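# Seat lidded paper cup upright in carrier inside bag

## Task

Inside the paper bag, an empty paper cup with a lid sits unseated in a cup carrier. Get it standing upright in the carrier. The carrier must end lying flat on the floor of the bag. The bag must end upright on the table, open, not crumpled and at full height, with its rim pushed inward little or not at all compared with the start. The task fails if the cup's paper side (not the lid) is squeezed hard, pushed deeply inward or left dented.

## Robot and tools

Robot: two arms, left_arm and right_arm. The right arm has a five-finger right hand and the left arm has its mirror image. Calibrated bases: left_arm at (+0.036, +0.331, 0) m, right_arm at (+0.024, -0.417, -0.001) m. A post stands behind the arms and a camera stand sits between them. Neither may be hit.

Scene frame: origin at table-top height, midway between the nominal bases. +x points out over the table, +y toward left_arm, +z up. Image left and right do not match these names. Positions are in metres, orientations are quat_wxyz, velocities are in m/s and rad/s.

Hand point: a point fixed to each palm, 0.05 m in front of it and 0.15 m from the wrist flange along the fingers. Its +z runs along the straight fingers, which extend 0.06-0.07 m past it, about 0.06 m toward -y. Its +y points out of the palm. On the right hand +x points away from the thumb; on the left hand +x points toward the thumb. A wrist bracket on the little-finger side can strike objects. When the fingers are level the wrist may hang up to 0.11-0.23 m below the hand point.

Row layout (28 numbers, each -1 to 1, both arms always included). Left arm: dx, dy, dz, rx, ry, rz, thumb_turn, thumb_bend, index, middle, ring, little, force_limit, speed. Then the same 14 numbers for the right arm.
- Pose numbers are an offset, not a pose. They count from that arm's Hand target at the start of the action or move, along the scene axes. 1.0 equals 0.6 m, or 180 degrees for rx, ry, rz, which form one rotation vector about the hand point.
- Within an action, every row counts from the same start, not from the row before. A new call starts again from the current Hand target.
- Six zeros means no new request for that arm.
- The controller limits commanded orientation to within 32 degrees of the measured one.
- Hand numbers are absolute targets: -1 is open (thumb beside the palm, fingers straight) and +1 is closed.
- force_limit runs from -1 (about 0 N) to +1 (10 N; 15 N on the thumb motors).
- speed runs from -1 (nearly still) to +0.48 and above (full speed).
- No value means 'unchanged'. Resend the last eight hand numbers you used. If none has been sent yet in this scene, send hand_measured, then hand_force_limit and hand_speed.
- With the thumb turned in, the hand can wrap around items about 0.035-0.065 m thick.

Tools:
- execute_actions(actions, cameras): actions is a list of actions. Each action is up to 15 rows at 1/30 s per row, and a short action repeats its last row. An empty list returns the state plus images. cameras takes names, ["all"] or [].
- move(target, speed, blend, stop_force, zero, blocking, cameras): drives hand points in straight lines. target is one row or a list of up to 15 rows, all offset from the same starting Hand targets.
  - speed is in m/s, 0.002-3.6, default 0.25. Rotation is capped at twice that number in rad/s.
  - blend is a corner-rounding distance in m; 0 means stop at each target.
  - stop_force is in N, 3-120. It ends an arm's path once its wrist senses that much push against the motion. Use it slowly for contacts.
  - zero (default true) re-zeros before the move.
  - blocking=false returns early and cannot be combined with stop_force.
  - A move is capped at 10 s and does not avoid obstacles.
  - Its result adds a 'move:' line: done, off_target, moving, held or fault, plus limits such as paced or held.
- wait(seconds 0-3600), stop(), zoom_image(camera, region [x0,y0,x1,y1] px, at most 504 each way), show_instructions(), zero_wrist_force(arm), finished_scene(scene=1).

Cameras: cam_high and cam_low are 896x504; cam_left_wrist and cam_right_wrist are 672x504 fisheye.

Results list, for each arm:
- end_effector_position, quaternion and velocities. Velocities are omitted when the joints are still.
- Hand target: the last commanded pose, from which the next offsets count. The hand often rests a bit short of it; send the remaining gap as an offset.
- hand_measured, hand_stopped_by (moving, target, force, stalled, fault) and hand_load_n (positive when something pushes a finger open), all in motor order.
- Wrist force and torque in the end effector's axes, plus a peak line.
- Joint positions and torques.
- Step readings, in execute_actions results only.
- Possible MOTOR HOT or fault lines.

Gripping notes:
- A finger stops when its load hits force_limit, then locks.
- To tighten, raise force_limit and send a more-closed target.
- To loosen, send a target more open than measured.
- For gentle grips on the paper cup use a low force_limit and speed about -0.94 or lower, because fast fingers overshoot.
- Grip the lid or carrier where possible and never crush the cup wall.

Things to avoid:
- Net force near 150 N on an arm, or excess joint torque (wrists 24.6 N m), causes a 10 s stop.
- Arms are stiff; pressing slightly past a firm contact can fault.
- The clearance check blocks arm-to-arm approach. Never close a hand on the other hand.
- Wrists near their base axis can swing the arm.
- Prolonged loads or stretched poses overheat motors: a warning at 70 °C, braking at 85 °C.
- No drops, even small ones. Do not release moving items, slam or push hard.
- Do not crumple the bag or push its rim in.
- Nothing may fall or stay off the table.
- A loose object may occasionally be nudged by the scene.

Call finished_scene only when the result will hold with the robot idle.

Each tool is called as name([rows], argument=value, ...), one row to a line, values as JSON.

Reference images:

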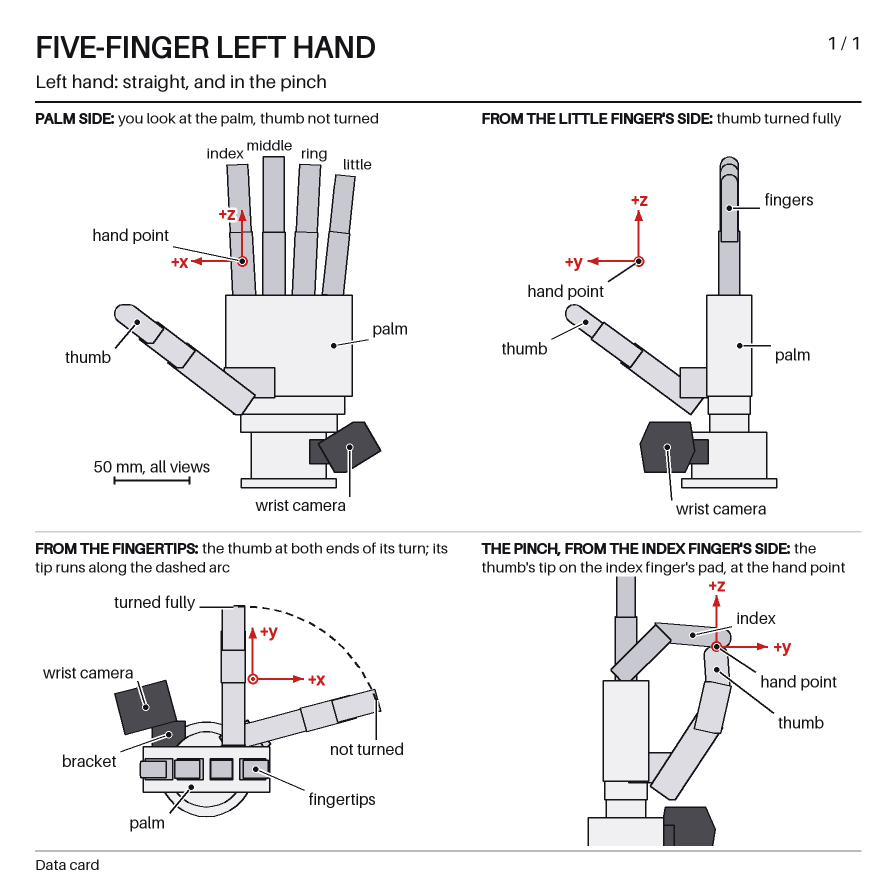

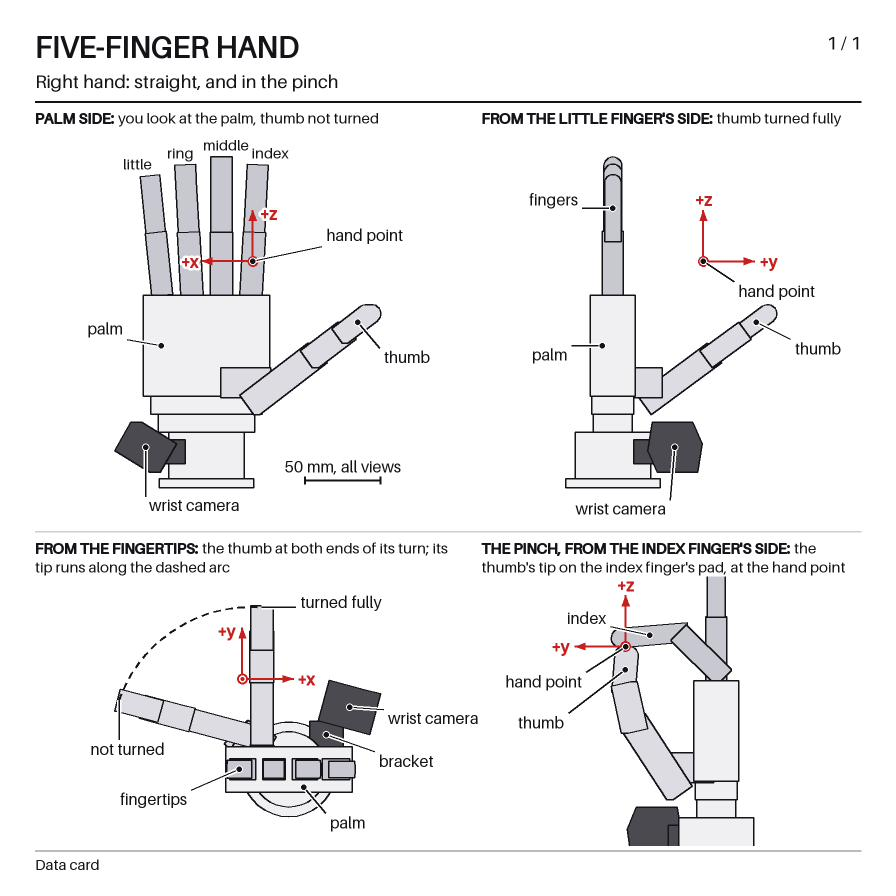

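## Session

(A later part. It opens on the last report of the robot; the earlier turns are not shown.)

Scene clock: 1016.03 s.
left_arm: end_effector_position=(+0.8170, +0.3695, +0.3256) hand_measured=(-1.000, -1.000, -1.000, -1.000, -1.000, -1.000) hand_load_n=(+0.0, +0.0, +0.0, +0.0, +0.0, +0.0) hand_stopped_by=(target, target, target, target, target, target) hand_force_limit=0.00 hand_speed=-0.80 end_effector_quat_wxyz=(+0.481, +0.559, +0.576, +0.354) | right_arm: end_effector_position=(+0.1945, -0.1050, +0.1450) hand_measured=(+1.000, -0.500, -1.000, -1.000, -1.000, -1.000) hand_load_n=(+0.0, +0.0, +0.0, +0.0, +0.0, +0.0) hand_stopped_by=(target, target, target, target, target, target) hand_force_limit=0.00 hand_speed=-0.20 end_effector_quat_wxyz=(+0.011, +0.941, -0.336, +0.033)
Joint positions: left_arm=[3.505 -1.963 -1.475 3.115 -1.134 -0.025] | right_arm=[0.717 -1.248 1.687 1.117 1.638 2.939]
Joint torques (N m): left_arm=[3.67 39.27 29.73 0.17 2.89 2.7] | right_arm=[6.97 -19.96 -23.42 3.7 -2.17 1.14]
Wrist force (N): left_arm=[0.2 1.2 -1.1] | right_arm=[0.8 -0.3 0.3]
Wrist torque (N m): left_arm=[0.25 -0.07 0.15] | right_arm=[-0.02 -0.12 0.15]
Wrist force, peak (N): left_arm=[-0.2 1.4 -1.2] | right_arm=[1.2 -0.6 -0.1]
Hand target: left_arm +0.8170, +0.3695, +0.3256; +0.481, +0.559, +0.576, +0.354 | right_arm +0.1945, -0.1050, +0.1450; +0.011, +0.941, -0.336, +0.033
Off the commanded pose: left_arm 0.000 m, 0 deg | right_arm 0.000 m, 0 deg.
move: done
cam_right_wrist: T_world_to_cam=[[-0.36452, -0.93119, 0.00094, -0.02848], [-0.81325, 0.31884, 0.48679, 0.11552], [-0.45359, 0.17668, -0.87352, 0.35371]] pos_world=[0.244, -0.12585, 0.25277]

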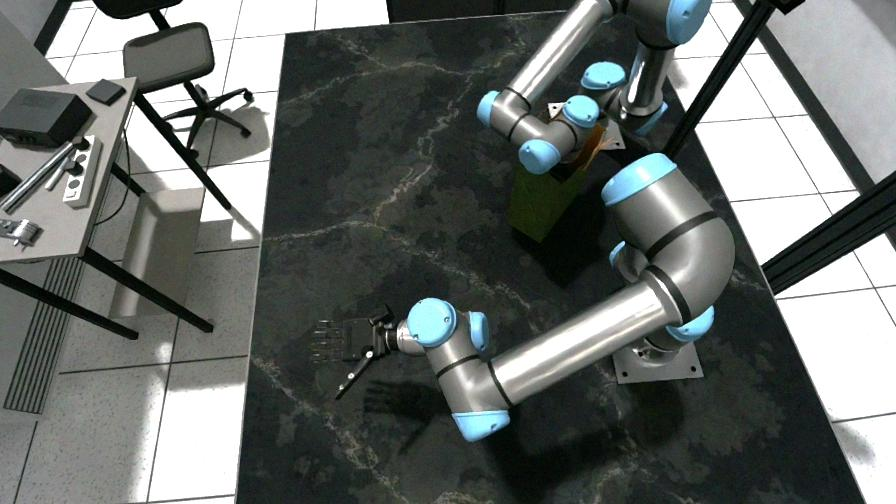

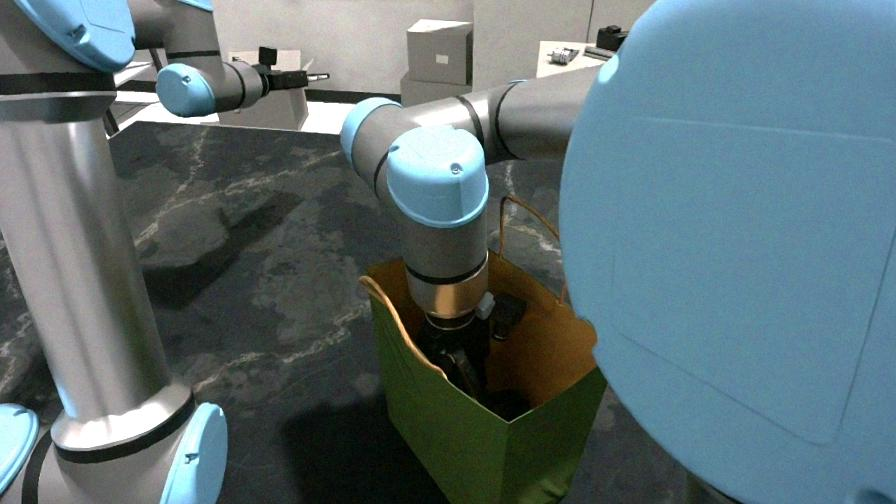

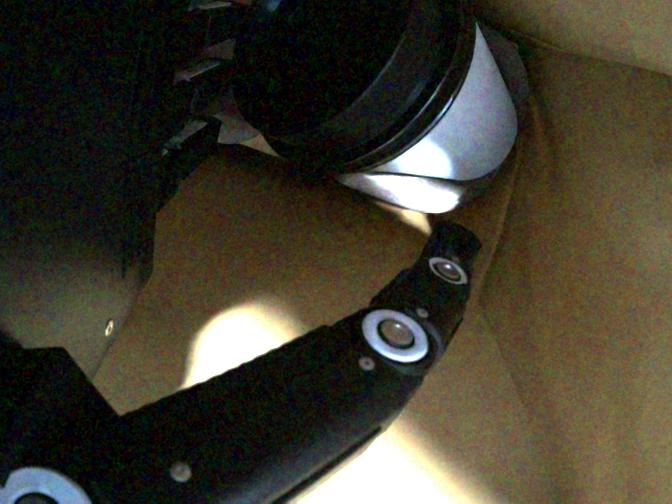

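move([
  [0,0,0,0,0,0, -1, -1, -1, -1, -1, -1, 0, -0.8, 0.0106,0.0129,0,0,0,0, 1, -0.5, -1, -1, -1, -1, 0, -0.2],
  [0,0,0,0,0,0, -1, -1, -1, -1, -1, -1, 0, -0.8, 0.0212,0.0257,0.525,0,0,0, 1, -0.5, -1, -1, -1, -1, 0, -0.2],
], cameras=["cam_high","cam_low","cam_right_wrist"], speed=0.08)

zoom_image(camera="cam_right_wrist", region=[180, 0, 600, 315])

zoom_image(camera="cam_high", region=[490, 60, 640, 260])

Scene clock: 1139.57 s.
left_arm: end_effector_position=(+0.8170, +0.3695, +0.3256) hand_measured=(-1.000, -1.000, -1.000, -1.000, -1.000, -1.000) hand_load_n=(+0.0, +0.0, +0.0, +0.0, +0.0, +0.0) hand_stopped_by=(target, target, target, target, target, target) hand_force_limit=0.00 hand_speed=-0.80 end_effector_quat_wxyz=(+0.481, +0.559, +0.576, +0.354) | right_arm: end_effector_position=(+0.2072, -0.0895, +0.4599) hand_measured=(+1.000, -0.500, -1.000, -1.000, -1.000, -1.000) hand_load_n=(+0.0, +0.0, +0.0, +0.0, +0.5, +0.0) hand_stopped_by=(target, target, target, target, target, target) hand_force_limit=0.00 hand_speed=-0.20 end_effector_quat_wxyz=(+0.011, +0.941, -0.336, +0.033)
Joint positions: left_arm=[3.505 -1.963 -1.475 3.115 -1.134 -0.025] | right_arm=[0.726 -1.21 0.808 1.959 1.638 2.948]
Joint torques (N m): left_arm=[3.98 39.98 29.54 0.27 3.05 2.84] | right_arm=[5.74 -32.96 -24.12 3.24 2.53 0.88]
Wrist force (N): left_arm=[-0.2 1.1 -1.0] | right_arm=[0.9 0.5 0.3]
Wrist torque (N m): left_arm=[0.23 -0.01 0.13] | right_arm=[0.05 -0.15 0.02]
Wrist force, peak (N): left_arm=[-0.1 1.5 -1.4] | right_arm=[1.3 0.8 0.3]
Hand target: left_arm +0.8170, +0.3695, +0.3256; +0.481, +0.559, +0.576, +0.354 | right_arm +0.2072, -0.0896, +0.4600; +0.011, +0.941, -0.336, +0.033
Off the commanded pose: left_arm 0.000 m, 0 deg | right_arm 0.000 m, 0 deg.
move: done
cam_right_wrist: T_world_to_cam=[[-0.36451, -0.9312, 0.00097, -0.00983], [-0.81321, 0.31883, 0.48686, -0.0324], [-0.45367, 0.17667, -0.87348, 0.63182]] pos_world=[0.25671, -0.11045, 0.56767]

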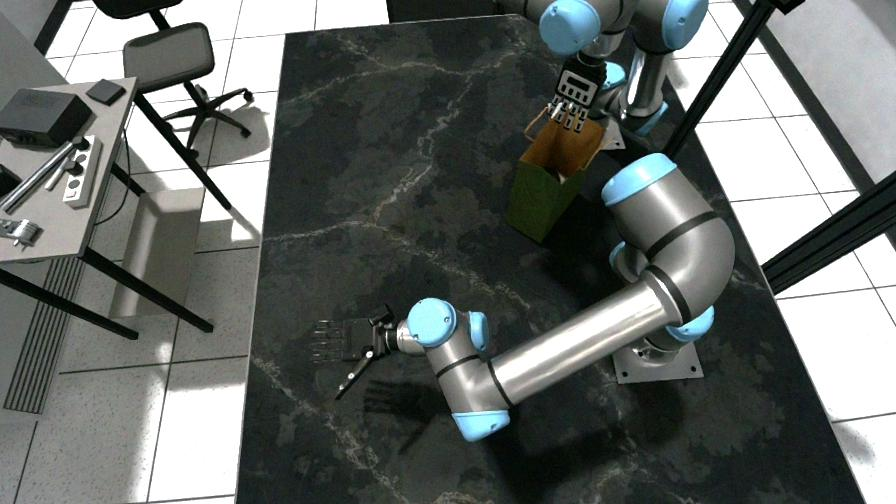

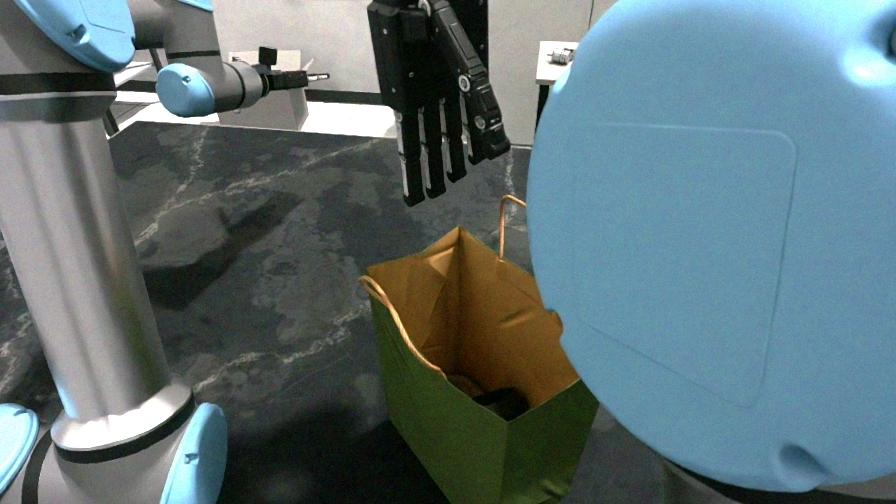

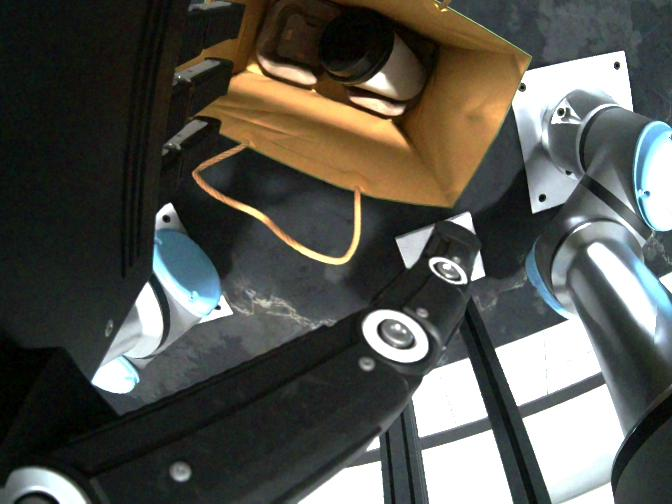

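Scaled by 1.200 from the camera's image (finer frame: 960x720).

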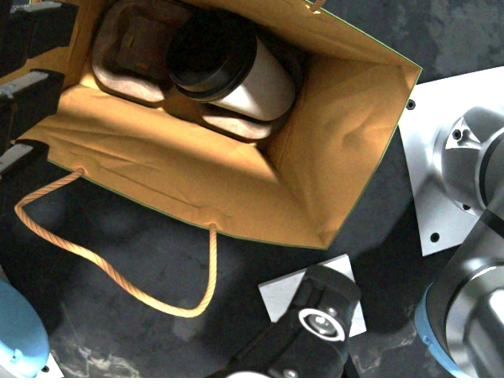

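Scaled by 2.520 from the camera's image (finer frame: 1280x720).

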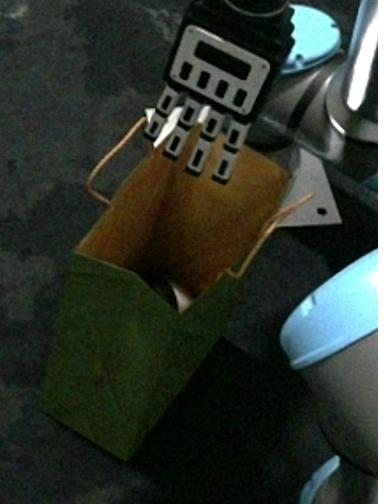

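move(target=[0,0,0,0,0,0, -1, -1, -1, -1, -1, -1, 0, -0.8, 0.5,-0.52,0,0,0,0, 1, -0.5, -1, -1, -1, -1, 0, -0.2], cameras=["cam_high"], speed=0.25)

move(target=[-0.36,-0.2,0.3,0.4756,0.1423,-0.6074, 1, -1, -1, -1, -1, -1, 0, -0.2, 0,0,0,0,0,0, 1, -0.5, -1, -1, -1, -1, 0, -0.2], cameras=["cam_high","cam_low","cam_left_wrist"], speed=0.3)

Scene clock: 1233.63 s.
left_arm: end_effector_position=(+0.8170, +0.3695, +0.3256) hand_measured=(-1.000, -1.000, -1.000, -1.000, -1.000, -1.000) hand_load_n=(+0.0, +0.0, +0.0, +0.0, -0.5, +0.0) hand_stopped_by=(target, target, target, target, target, target) hand_force_limit=0.00 hand_speed=-0.80 end_effector_quat_wxyz=(+0.481, +0.559, +0.576, +0.354) | right_arm: end_effector_position=(+0.5052, -0.4017, +0.4581) hand_measured=(+1.000, -0.500, -1.000, -1.000, -1.000, -1.000) hand_load_n=(+0.0, +0.0, +0.0, +0.0, +0.0, +0.0) hand_stopped_by=(target, target, target, target, target, target) hand_force_limit=0.00 hand_speed=-0.20 end_effector_quat_wxyz=(-0.006, +0.942, -0.327, +0.076)
Joint positions: left_arm=[3.505 -1.963 -1.475 3.115 -1.134 -0.025] | right_arm=[-0.127 -0.783 0.035 2.168 1.586 2.076]
Joint torques (N m): left_arm=[3.16 39.73 29.66 0.22 2.89 2.66] | right_arm=[-10.27 -44.17 -4.71 1.19 2.46 -1.6]
Wrist force (N): left_arm=[0.1 1.7 -1.3] | right_arm=[0.5 0.7 0.0]
Wrist torque (N m): left_arm=[0.34 -0.06 0.13] | right_arm=[0.10 -0.08 0.05]
Wrist force, peak (N): left_arm=[0.1 1.7 -1.3] | right_arm=[1.8 1.4 0.2]
Hand target: left_arm +0.8170, +0.3695, +0.3256; +0.481, +0.559, +0.576, +0.354 | right_arm +0.5072, -0.4016, +0.4600; +0.011, +0.941, -0.336, +0.033
Off the commanded pose: left_arm 0.000 m, 0 deg | right_arm 0.003 m, 5 deg.
elbow stopped short (right arm): the move would have taken joint 3 (elbow) straighter than the controller allows.
move: off_target (right_arm)

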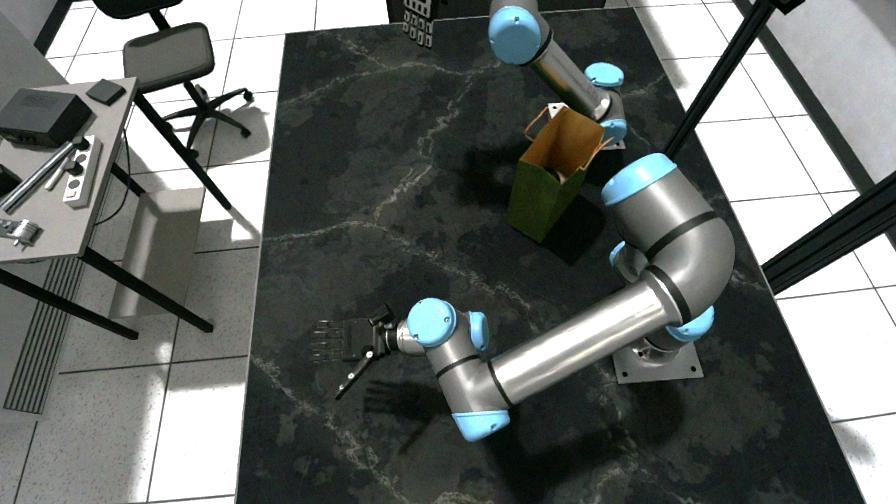

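Scene clock: 1238.27 s.
left_arm: end_effector_position=(+0.5996, +0.2495, +0.5042) hand_measured=(+1.000, -1.000, -1.000, -1.000, -1.000, -1.000) hand_load_n=(+0.0, +0.0, +0.5, +0.0, +0.0, +0.0) hand_stopped_by=(target, target, target, target, target, target) hand_force_limit=0.00 hand_speed=-0.20 end_effector_quat_wxyz=(+0.023, +0.943, -0.270, +0.192) | right_arm: end_effector_position=(+0.5052, -0.4018, +0.4581) hand_measured=(+1.000, -0.500, -1.000, -1.000, -1.000, -1.000) hand_load_n=(+0.0, +0.0, +0.0, +0.0, +0.0, +0.0) hand_stopped_by=(target, target, target, target, target, target) hand_force_limit=0.00 hand_speed=-0.20 end_effector_quat_wxyz=(-0.006, +0.942, -0.327, +0.076)
Joint positions: left_arm=[3.51 -2.309 -0.035 1.071 -1.316 2.416] | right_arm=[-0.127 -0.783 0.035 2.168 1.586 2.076]
Joint torques (N m): left_arm=[-7.82 48.35 3.62 -0.89 -1.63 -2.43] | right_arm=[-9.86 -47.02 -2.19 0.56 2.46 -1.67]
Wrist force (N): left_arm=[2.2 2.3 -1.5] | right_arm=[0.9 0.5 0.2]
Wrist torque (N m): left_arm=[0.34 -0.39 0.22] | right_arm=[0.04 -0.15 0.07]
Wrist force, peak (N): left_arm=[2.2 2.7 -2.1] | right_arm=[1.0 0.7 0.1]
Hand target: left_arm +0.6010, +0.2495, +0.5056; +0.000, +0.941, -0.337, +0.000 | right_arm +0.5072, -0.4016, +0.4600; +0.011, +0.941, -0.336, +0.033
Off the commanded pose: left_arm 0.002 m, 23 deg | right_arm 0.003 m, 5 deg.
elbow stopped short (right arm): the move would have taken joint 3 (elbow) straighter than the controller allows.
elbow stopped short (left arm): the move would have taken joint 3 (elbow) straighter than the controller allows.
move: off_target (left_arm)
cam_left_wrist: T_world_to_cam=[[0.68614, 0.68851, 0.23488, -0.71144], [0.31082, -0.56937, 0.76105, -0.4353], [0.65773, -0.44918, -0.60467, 0.13741]] pos_world=[0.53307, 0.30371, 0.58147]

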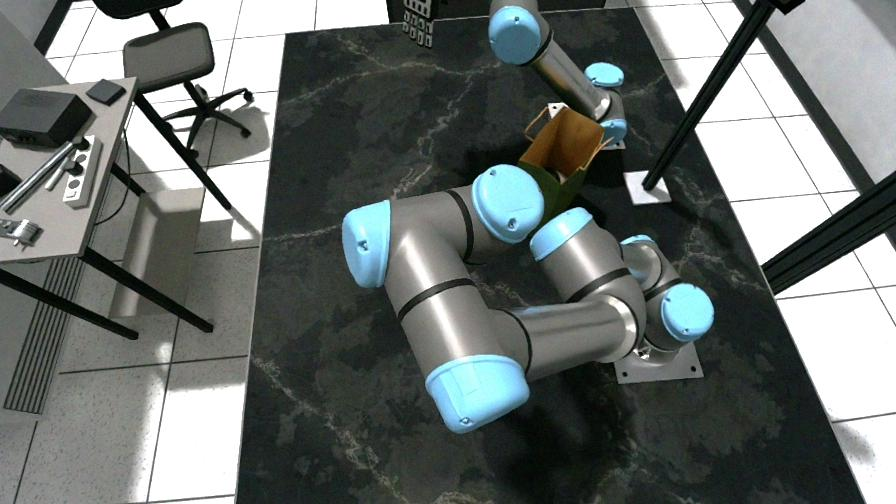

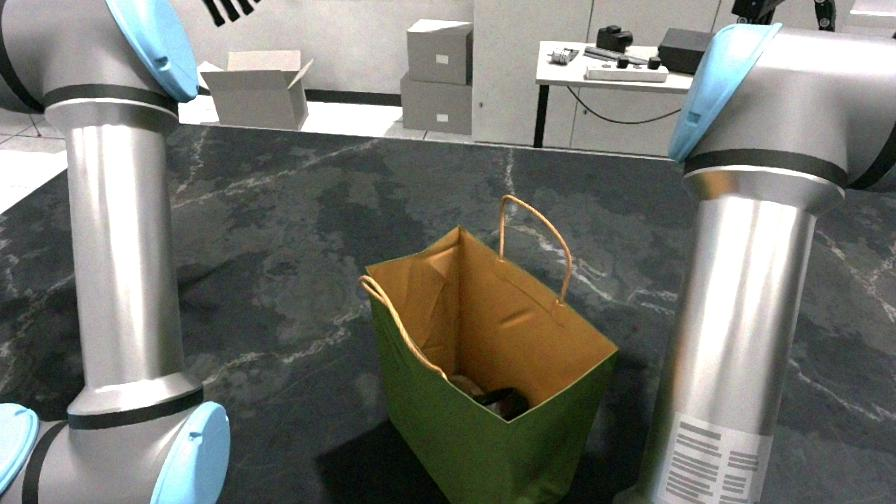

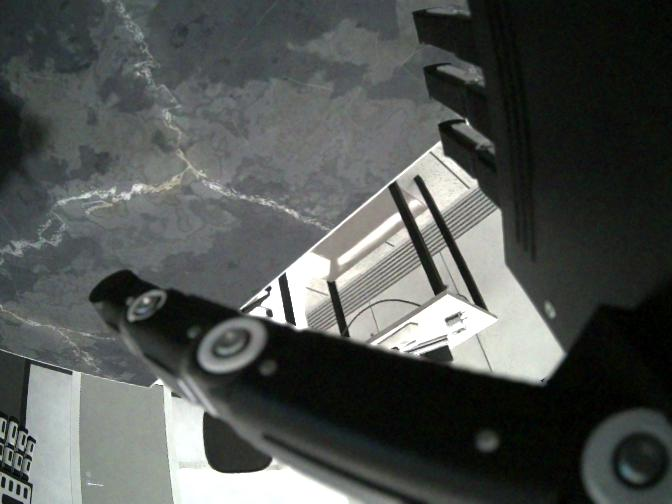

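move([
  [-0.2,-0.2,-0.076,0.0106,0.0129,0, 1, -1, -1, -1, -1, -1, 0, -0.2, 0,0,0,0,0,0, 1, -0.5, -1, -1, -1, -1, 0, -0.2],
  [-0.5603,-0.6127,-0.076,0.0106,0.0129,0, 1, -1, -1, -1, -1, -1, 0, -0.2, 0,0,0,0,0,0, 1, -0.5, -1, -1, -1, -1, 0, -0.2],
], cameras=["cam_high","cam_low","cam_left_wrist"], speed=0.15)

zoom_image(camera="cam_left_wrist", region=[100, 0, 520, 315])

zoom_image(camera="cam_high", region=[490, 60, 640, 260])

Scene clock: 1257.70 s.
left_arm: end_effector_position=(+0.2649, -0.1181, +0.4600) hand_measured=(+1.000, -1.000, -1.000, -1.000, -1.000, -1.000) hand_load_n=(+0.0, +0.0, +0.0, +0.0, +0.0, +0.0) hand_stopped_by=(target, target, target, target, target, target) hand_force_limit=0.00 hand_speed=-0.20 end_effector_quat_wxyz=(-0.009, +0.941, -0.337, -0.025) | right_arm: end_effector_position=(+0.5052, -0.4018, +0.4581) hand_measured=(+1.000, -0.500, -1.000, -1.000, -1.000, -1.000) hand_load_n=(+0.0, +0.0, +0.0, +0.0, +0.0, +0.0) hand_stopped_by=(target, target, target, target, target, target) hand_force_limit=0.00 hand_speed=-0.20 end_effector_quat_wxyz=(-0.006, +0.942, -0.327, +0.076)
Joint positions: left_arm=[2.478 -2.034 -0.676 1.087 -1.57 1.552] | right_arm=[-0.127 -0.783 0.035 2.168 1.586 2.076]
Joint torques (N m): left_arm=[-8.47 38.89 14.32 -0.98 -2.95 -1.3] | right_arm=[-9.6 -47.43 -3.43 0.5 2.42 -1.5]
Wrist force (N): left_arm=[1.9 2.2 -1.6] | right_arm=[0.5 0.5 0.0]
Wrist torque (N m): left_arm=[0.32 -0.37 0.04] | right_arm=[0.07 -0.08 0.05]
Wrist force, peak (N): left_arm=[2.0 4.0 -1.5] | right_arm=[1.0 0.7 -0.1]
Hand target: left_arm +0.2649, -0.1181, +0.4600; -0.009, +0.941, -0.337, -0.025 | right_arm +0.5072, -0.4016, +0.4600; +0.011, +0.941, -0.336, +0.033
Off the commanded pose: left_arm 0.000 m, 0 deg | right_arm 0.003 m, 5 deg.
elbow stopped short (right arm): the move would have taken joint 3 (elbow) straighter than the controller allows.
move: done
cam_left_wrist: T_world_to_cam=[[0.82583, 0.56022, 0.06443, -0.19203], [0.47079, -0.74782, 0.46811, -0.43563], [0.31043, -0.35625, -0.88132, 0.39603]] pos_world=[0.24073, -0.07711, 0.56532]

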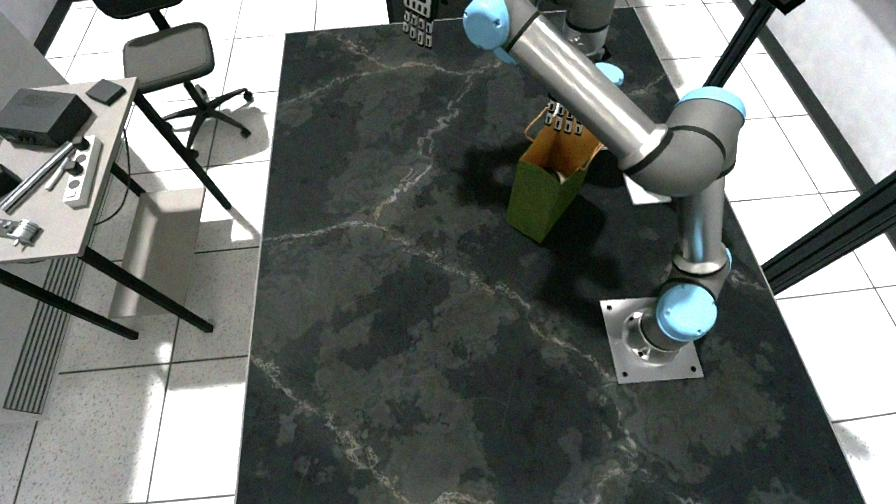

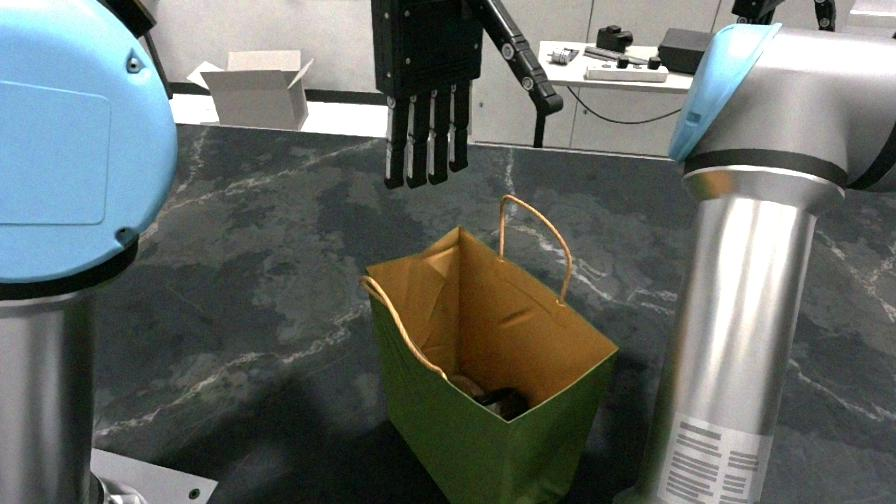

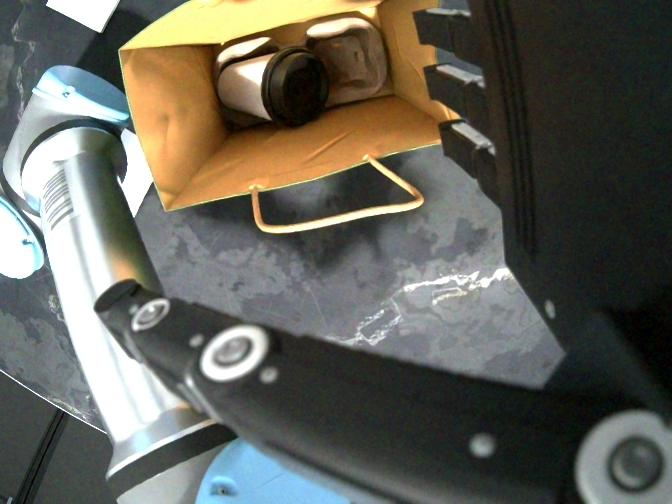

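Scaled by 1.200 from the camera's image (finer frame: 960x720).

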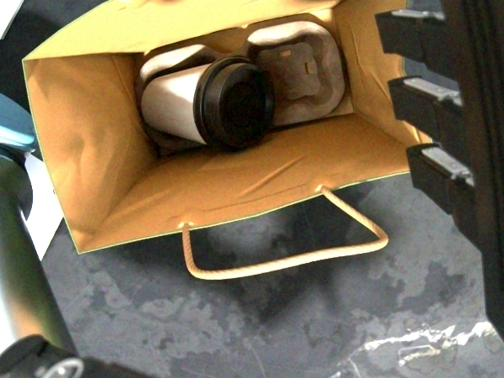

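Scaled by 2.520 from the camera's image (finer frame: 1280x720).

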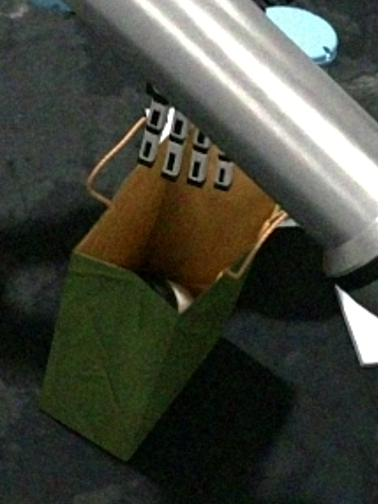

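move(target=[0,0,-0.2,0,0,0, 1, -1, -1, -1, -1, -1, 0, -0.2, 0,0,0,0,0,0, 1, -0.5, -1, -1, -1, -1, 0, -0.2], cameras=["cam_high","cam_low","cam_left_wrist"], speed=0.08, stop_force=6)

zoom_image(camera="cam_left_wrist", region=[100, 0, 520, 315])

zoom_image(camera="cam_low", region=[330, 100, 700, 504])

Scene clock: 1311.37 s.
left_arm: end_effector_position=(+0.2649, -0.1181, +0.3400) hand_measured=(+1.000, -1.000, -1.000, -1.000, -1.000, -1.000) hand_load_n=(+0.0, +0.0, +0.0, +0.0, +0.5, +0.0) hand_stopped_by=(target, target, target, target, target, target) hand_force_limit=0.00 hand_speed=-0.20 end_effector_quat_wxyz=(-0.009, +0.941, -0.337, -0.025) | right_arm: end_effector_position=(+0.5052, -0.4018, +0.4581) hand_measured=(+1.000, -0.500, -1.000, -1.000, -1.000, -1.000) hand_load_n=(+0.0, +0.0, +0.0, +0.0, +0.0, +0.0) hand_stopped_by=(target, target, target, target, target, target) hand_force_limit=0.00 hand_speed=-0.20 end_effector_quat_wxyz=(-0.006, +0.942, -0.327, +0.076)
Joint positions: left_arm=[2.477 -1.944 -1.125 1.446 -1.57 1.552] | right_arm=[-0.127 -0.783 0.035 2.168 1.586 2.076]
Joint torques (N m): left_arm=[4.67 26.02 10.12 -1.09 1.66 3.05] | right_arm=[-9.83 -45.15 -3.54 0.49 2.43 -1.44]
Wrist force (N): left_arm=[1.7 2.6 -1.6] | right_arm=[0.5 0.6 -0.2]
Wrist torque (N m): left_arm=[0.38 -0.33 0.09] | right_arm=[0.08 -0.08 0.06]
Wrist force, peak (N): left_arm=[2.0 2.8 -1.9] | right_arm=[1.0 0.8 0.1]
Hand target: left_arm +0.2649, -0.1181, +0.3400; -0.009, +0.941, -0.337, -0.025 | right_arm +0.5072, -0.4016, +0.4600; +0.011, +0.941, -0.336, +0.033
Off the commanded pose: left_arm 0.000 m, 0 deg | right_arm 0.003 m, 5 deg.
elbow stopped short (right arm): the move would have taken joint 3 (elbow) straighter than the controller allows.
move: done
cam_left_wrist: T_world_to_cam=[[0.82576, 0.56032, 0.06453, -0.18426], [0.47083, -0.74778, 0.46813, -0.37955], [0.31055, -0.35618, -0.8813, 0.2902]] pos_world=[0.24073, -0.07721, 0.44532]

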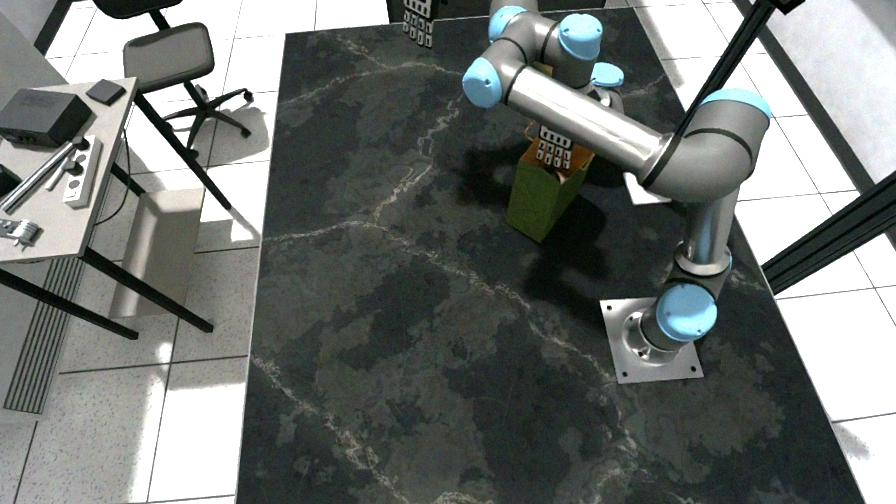

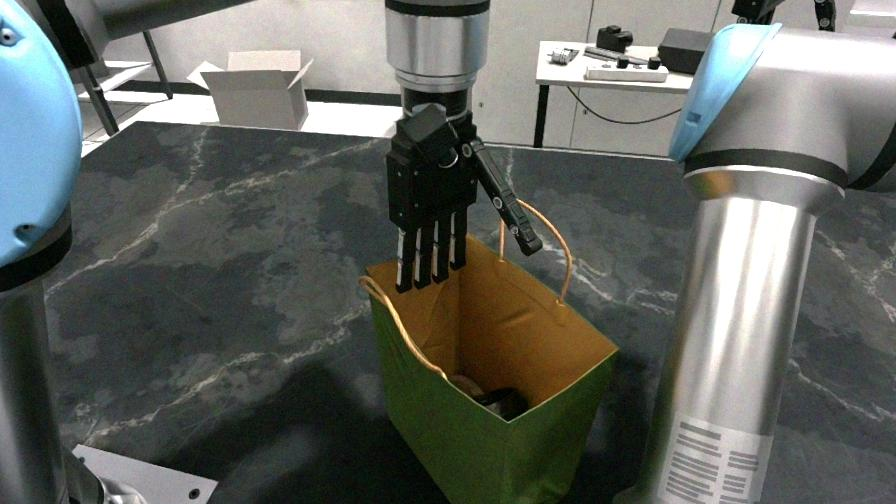

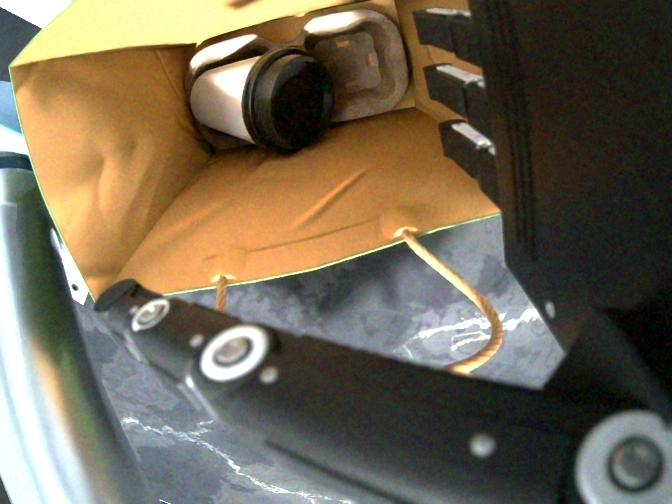

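Scaled by 1.200 from the camera's image (finer frame: 960x720).

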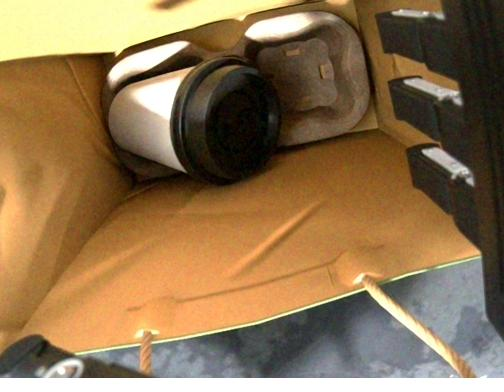

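Scaled by 1.248 from the camera's image (finer frame: 1280x720).

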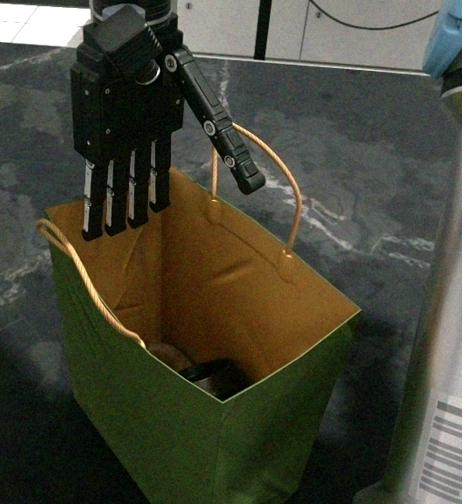

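move(target=[0,0,-0.15,0,0,0, 1, -1, -1, -1, -1, -1, 0, -0.2, 0,0,0,0,0,0, 1, -0.5, -1, -1, -1, -1, 0, -0.2], cameras=["cam_high","cam_low","cam_left_wrist"], speed=0.06, stop_force=6)

zoom_image(camera="cam_left_wrist", region=[100, 0, 520, 315])

zoom_image(camera="cam_low", region=[330, 100, 700, 504])

Scene clock: 1348.50 s.
left_arm: end_effector_position=(+0.2648, -0.1181, +0.2500) hand_measured=(+1.000, -1.000, -1.000, -1.000, -1.000, -1.000) hand_load_n=(+0.0, +0.0, +0.0, +0.0, +0.0, +0.0) hand_stopped_by=(target, target, target, target, target, target) hand_force_limit=0.00 hand_speed=-0.20 end_effector_quat_wxyz=(-0.009, +0.941, -0.337, -0.025) | right_arm: end_effector_position=(+0.5052, -0.4018, +0.4581) hand_measured=(+1.000, -0.500, -1.000, -1.000, -1.000, -1.000) hand_load_n=(+0.0, +0.0, +0.0, +0.0, +0.0, +0.0) hand_stopped_by=(target, target, target, target, target, target) hand_force_limit=0.00 hand_speed=-0.20 end_effector_quat_wxyz=(-0.006, +0.942, -0.327, +0.076)
Joint positions: left_arm=[2.477 -1.953 -1.342 1.672 -1.57 1.552] | right_arm=[-0.127 -0.783 0.035 2.168 1.586 2.076]
Joint torques (N m): left_arm=[2.56 40.68 24.25 -1.13 2.58 1.28] | right_arm=[-9.63 -47.12 -3.13 0.55 2.28 -1.54]
Wrist force (N): left_arm=[1.7 2.6 -1.6] | right_arm=[0.6 0.2 -0.1]
Wrist torque (N m): left_arm=[0.38 -0.34 0.09] | right_arm=[0.02 -0.09 0.05]
Wrist force, peak (N): left_arm=[2.2 2.7 -2.2] | right_arm=[1.1 0.5 0.4]
Hand target: left_arm +0.2649, -0.1181, +0.2500; -0.009, +0.941, -0.337, -0.025 | right_arm +0.5072, -0.4016, +0.4600; +0.011, +0.941, -0.336, +0.033
Off the commanded pose: left_arm 0.000 m, 0 deg | right_arm 0.003 m, 5 deg.
elbow stopped short (right arm): the move would have taken joint 3 (elbow) straighter than the controller allows.
move: done
cam_left_wrist: T_world_to_cam=[[0.82576, 0.56032, 0.06453, -0.17846], [0.47083, -0.74778, 0.46813, -0.33742], [0.31055, -0.35618, -0.8813, 0.21089]] pos_world=[0.24073, -0.07721, 0.35532]

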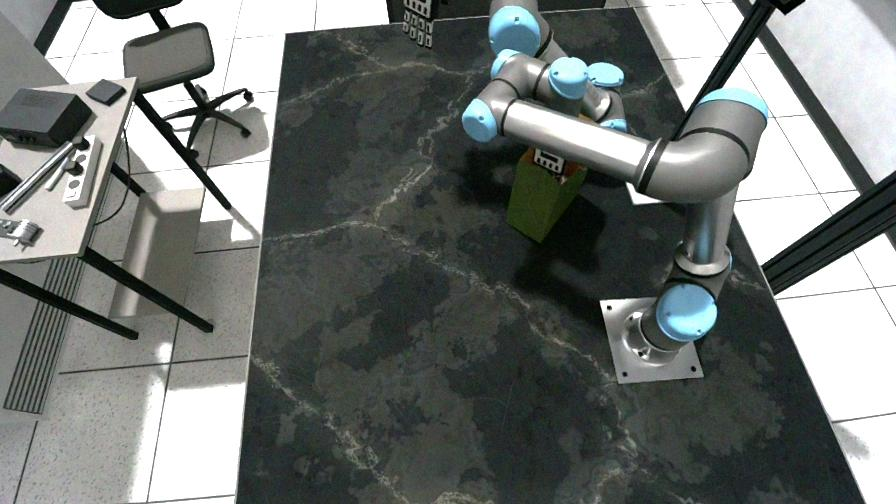

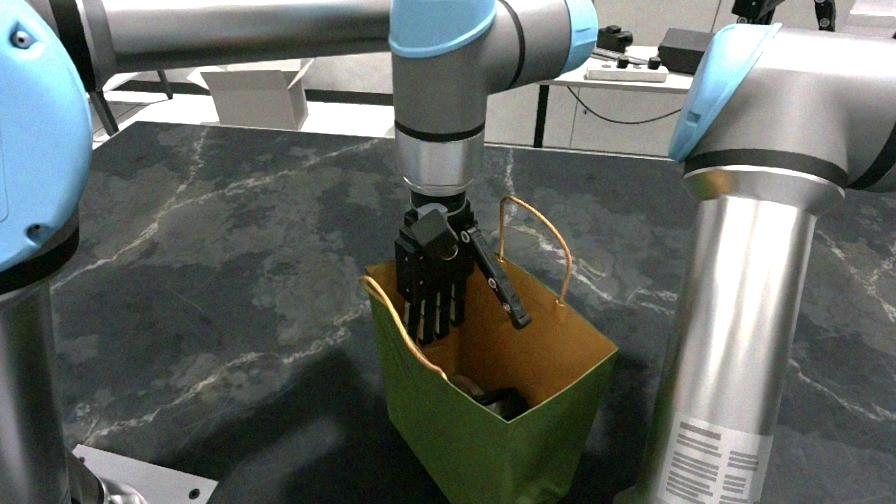

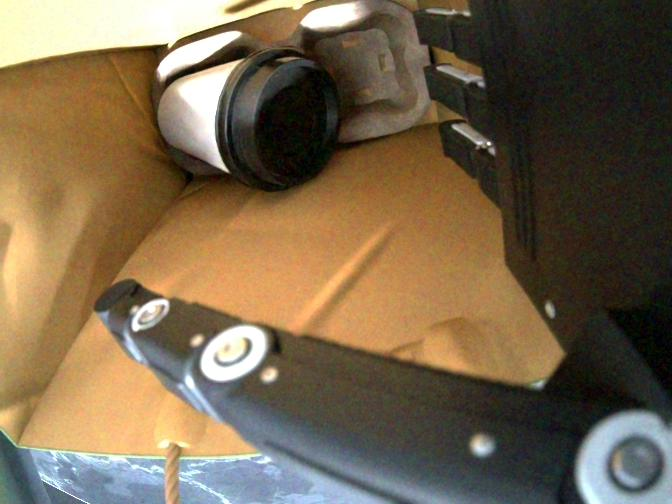

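Scaled by 1.200 from the camera's image (finer frame: 960x720).

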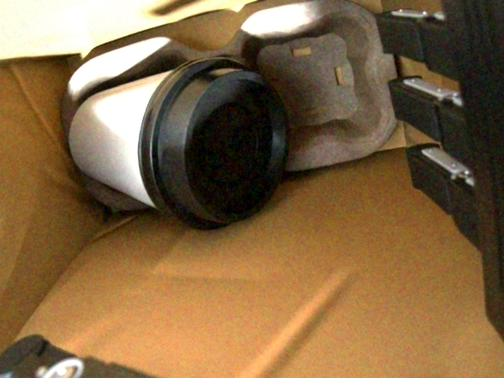

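Scaled by 1.248 from the camera's image (finer frame: 1280x720).

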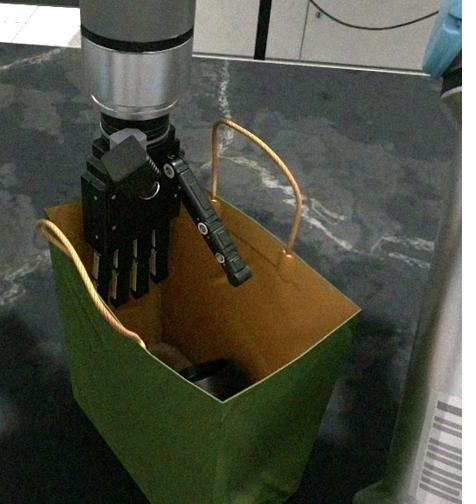

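move(target=[0,0,-0.1667,0,0,0, 1, -1, -1, -1, -1, -1, 0, -0.2, 0,0,0,0,0,0, 1, -0.5, -1, -1, -1, -1, 0, -0.2], cameras=["cam_high","cam_low","cam_left_wrist"], speed=0.04, stop_force=4)

zoom_image(camera="cam_left_wrist", region=[100, 0, 520, 315])

zoom_image(camera="cam_low", region=[330, 100, 700, 504])

Scene clock: 1424.33 s.
left_arm: end_effector_position=(+0.2649, -0.1181, +0.1500) hand_measured=(+1.000, -1.000, -1.000, -1.000, -1.000, -1.000) hand_load_n=(+0.0, +0.0, +0.0, +0.0, +0.0, +0.5) hand_stopped_by=(target, target, target, target, target, target) hand_force_limit=0.00 hand_speed=-0.20 end_effector_quat_wxyz=(-0.009, +0.941, -0.337, -0.025) | right_arm: end_effector_position=(+0.5052, -0.4018, +0.4581) hand_measured=(+1.000, -0.500, -1.000, -1.000, -1.000, -1.000) hand_load_n=(+0.0, +0.0, +0.0, +0.0, +0.0, +0.0) hand_stopped_by=(target, target, target, target, target, target) hand_force_limit=0.00 hand_speed=-0.20 end_effector_quat_wxyz=(-0.006, +0.942, -0.327, +0.076)
Joint positions: left_arm=[2.477 -2.017 -1.515 1.908 -1.57 1.552] | right_arm=[-0.127 -0.783 0.035 2.168 1.586 2.076]
Joint torques (N m): left_arm=[3.19 42.57 25.68 -1.69 -0.4 1.08] | right_arm=[-9.83 -46.13 -3.15 0.54 2.37 -1.48]
Wrist force (N): left_arm=[1.9 2.3 -1.7] | right_arm=[0.8 0.5 -0.1]
Wrist torque (N m): left_arm=[0.35 -0.38 0.11] | right_arm=[0.07 -0.11 0.07]
Wrist force, peak (N): left_arm=[1.9 3.0 -1.7] | right_arm=[1.1 0.7 0.4]
Hand target: left_arm +0.2649, -0.1181, +0.1500; -0.009, +0.941, -0.337, -0.025 | right_arm +0.5072, -0.4016, +0.4600; +0.011, +0.941, -0.336, +0.033
Off the commanded pose: left_arm 0.000 m, 0 deg | right_arm 0.003 m, 5 deg.
elbow stopped short (right arm): the move would have taken joint 3 (elbow) straighter than the controller allows.
move: done
cam_left_wrist: T_world_to_cam=[[0.82576, 0.56032, 0.06453, -0.172], [0.47083, -0.74778, 0.46813, -0.2906], [0.31055, -0.35618, -0.8813, 0.12276]] pos_world=[0.24073, -0.07721, 0.25532]

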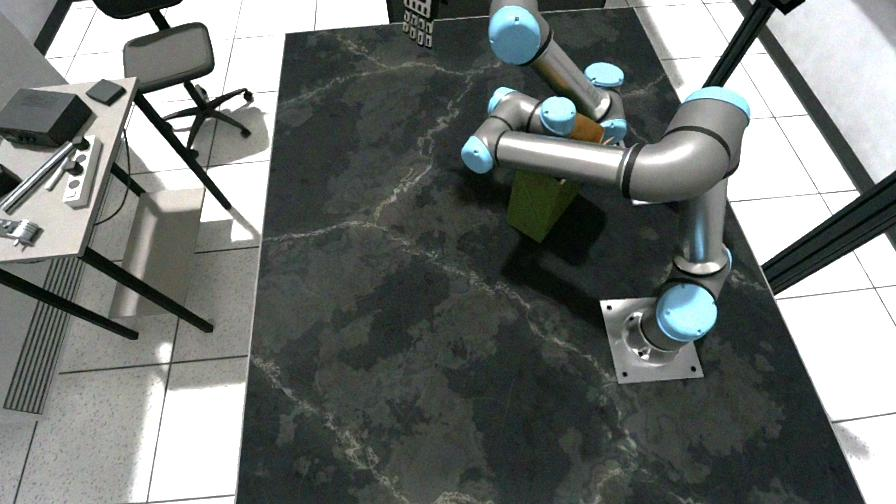

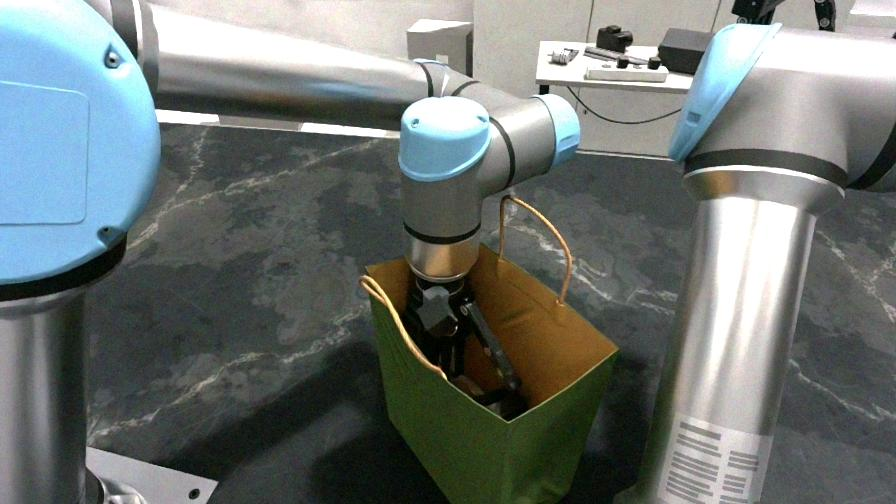

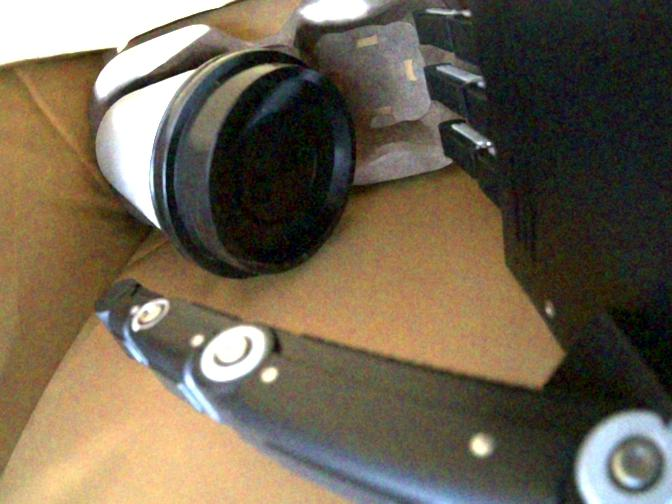

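Scaled by 1.200 from the camera's image (finer frame: 960x720).

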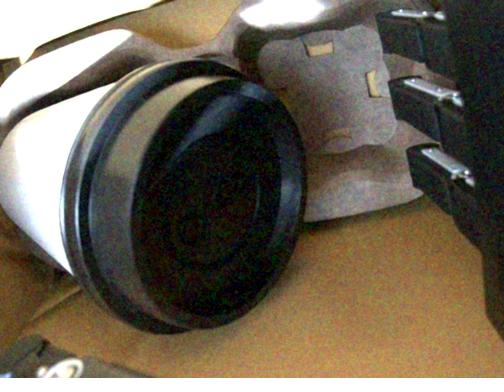

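Scaled by 1.248 from the camera's image (finer frame: 1280x720).

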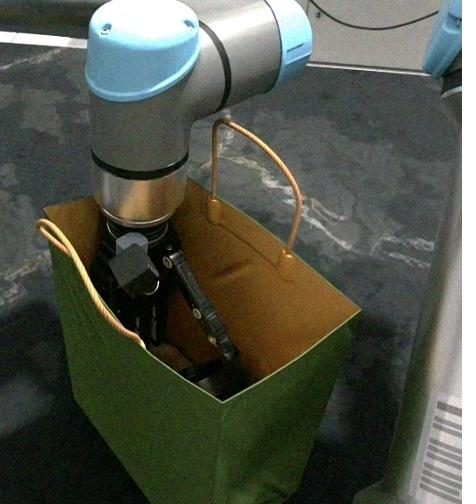

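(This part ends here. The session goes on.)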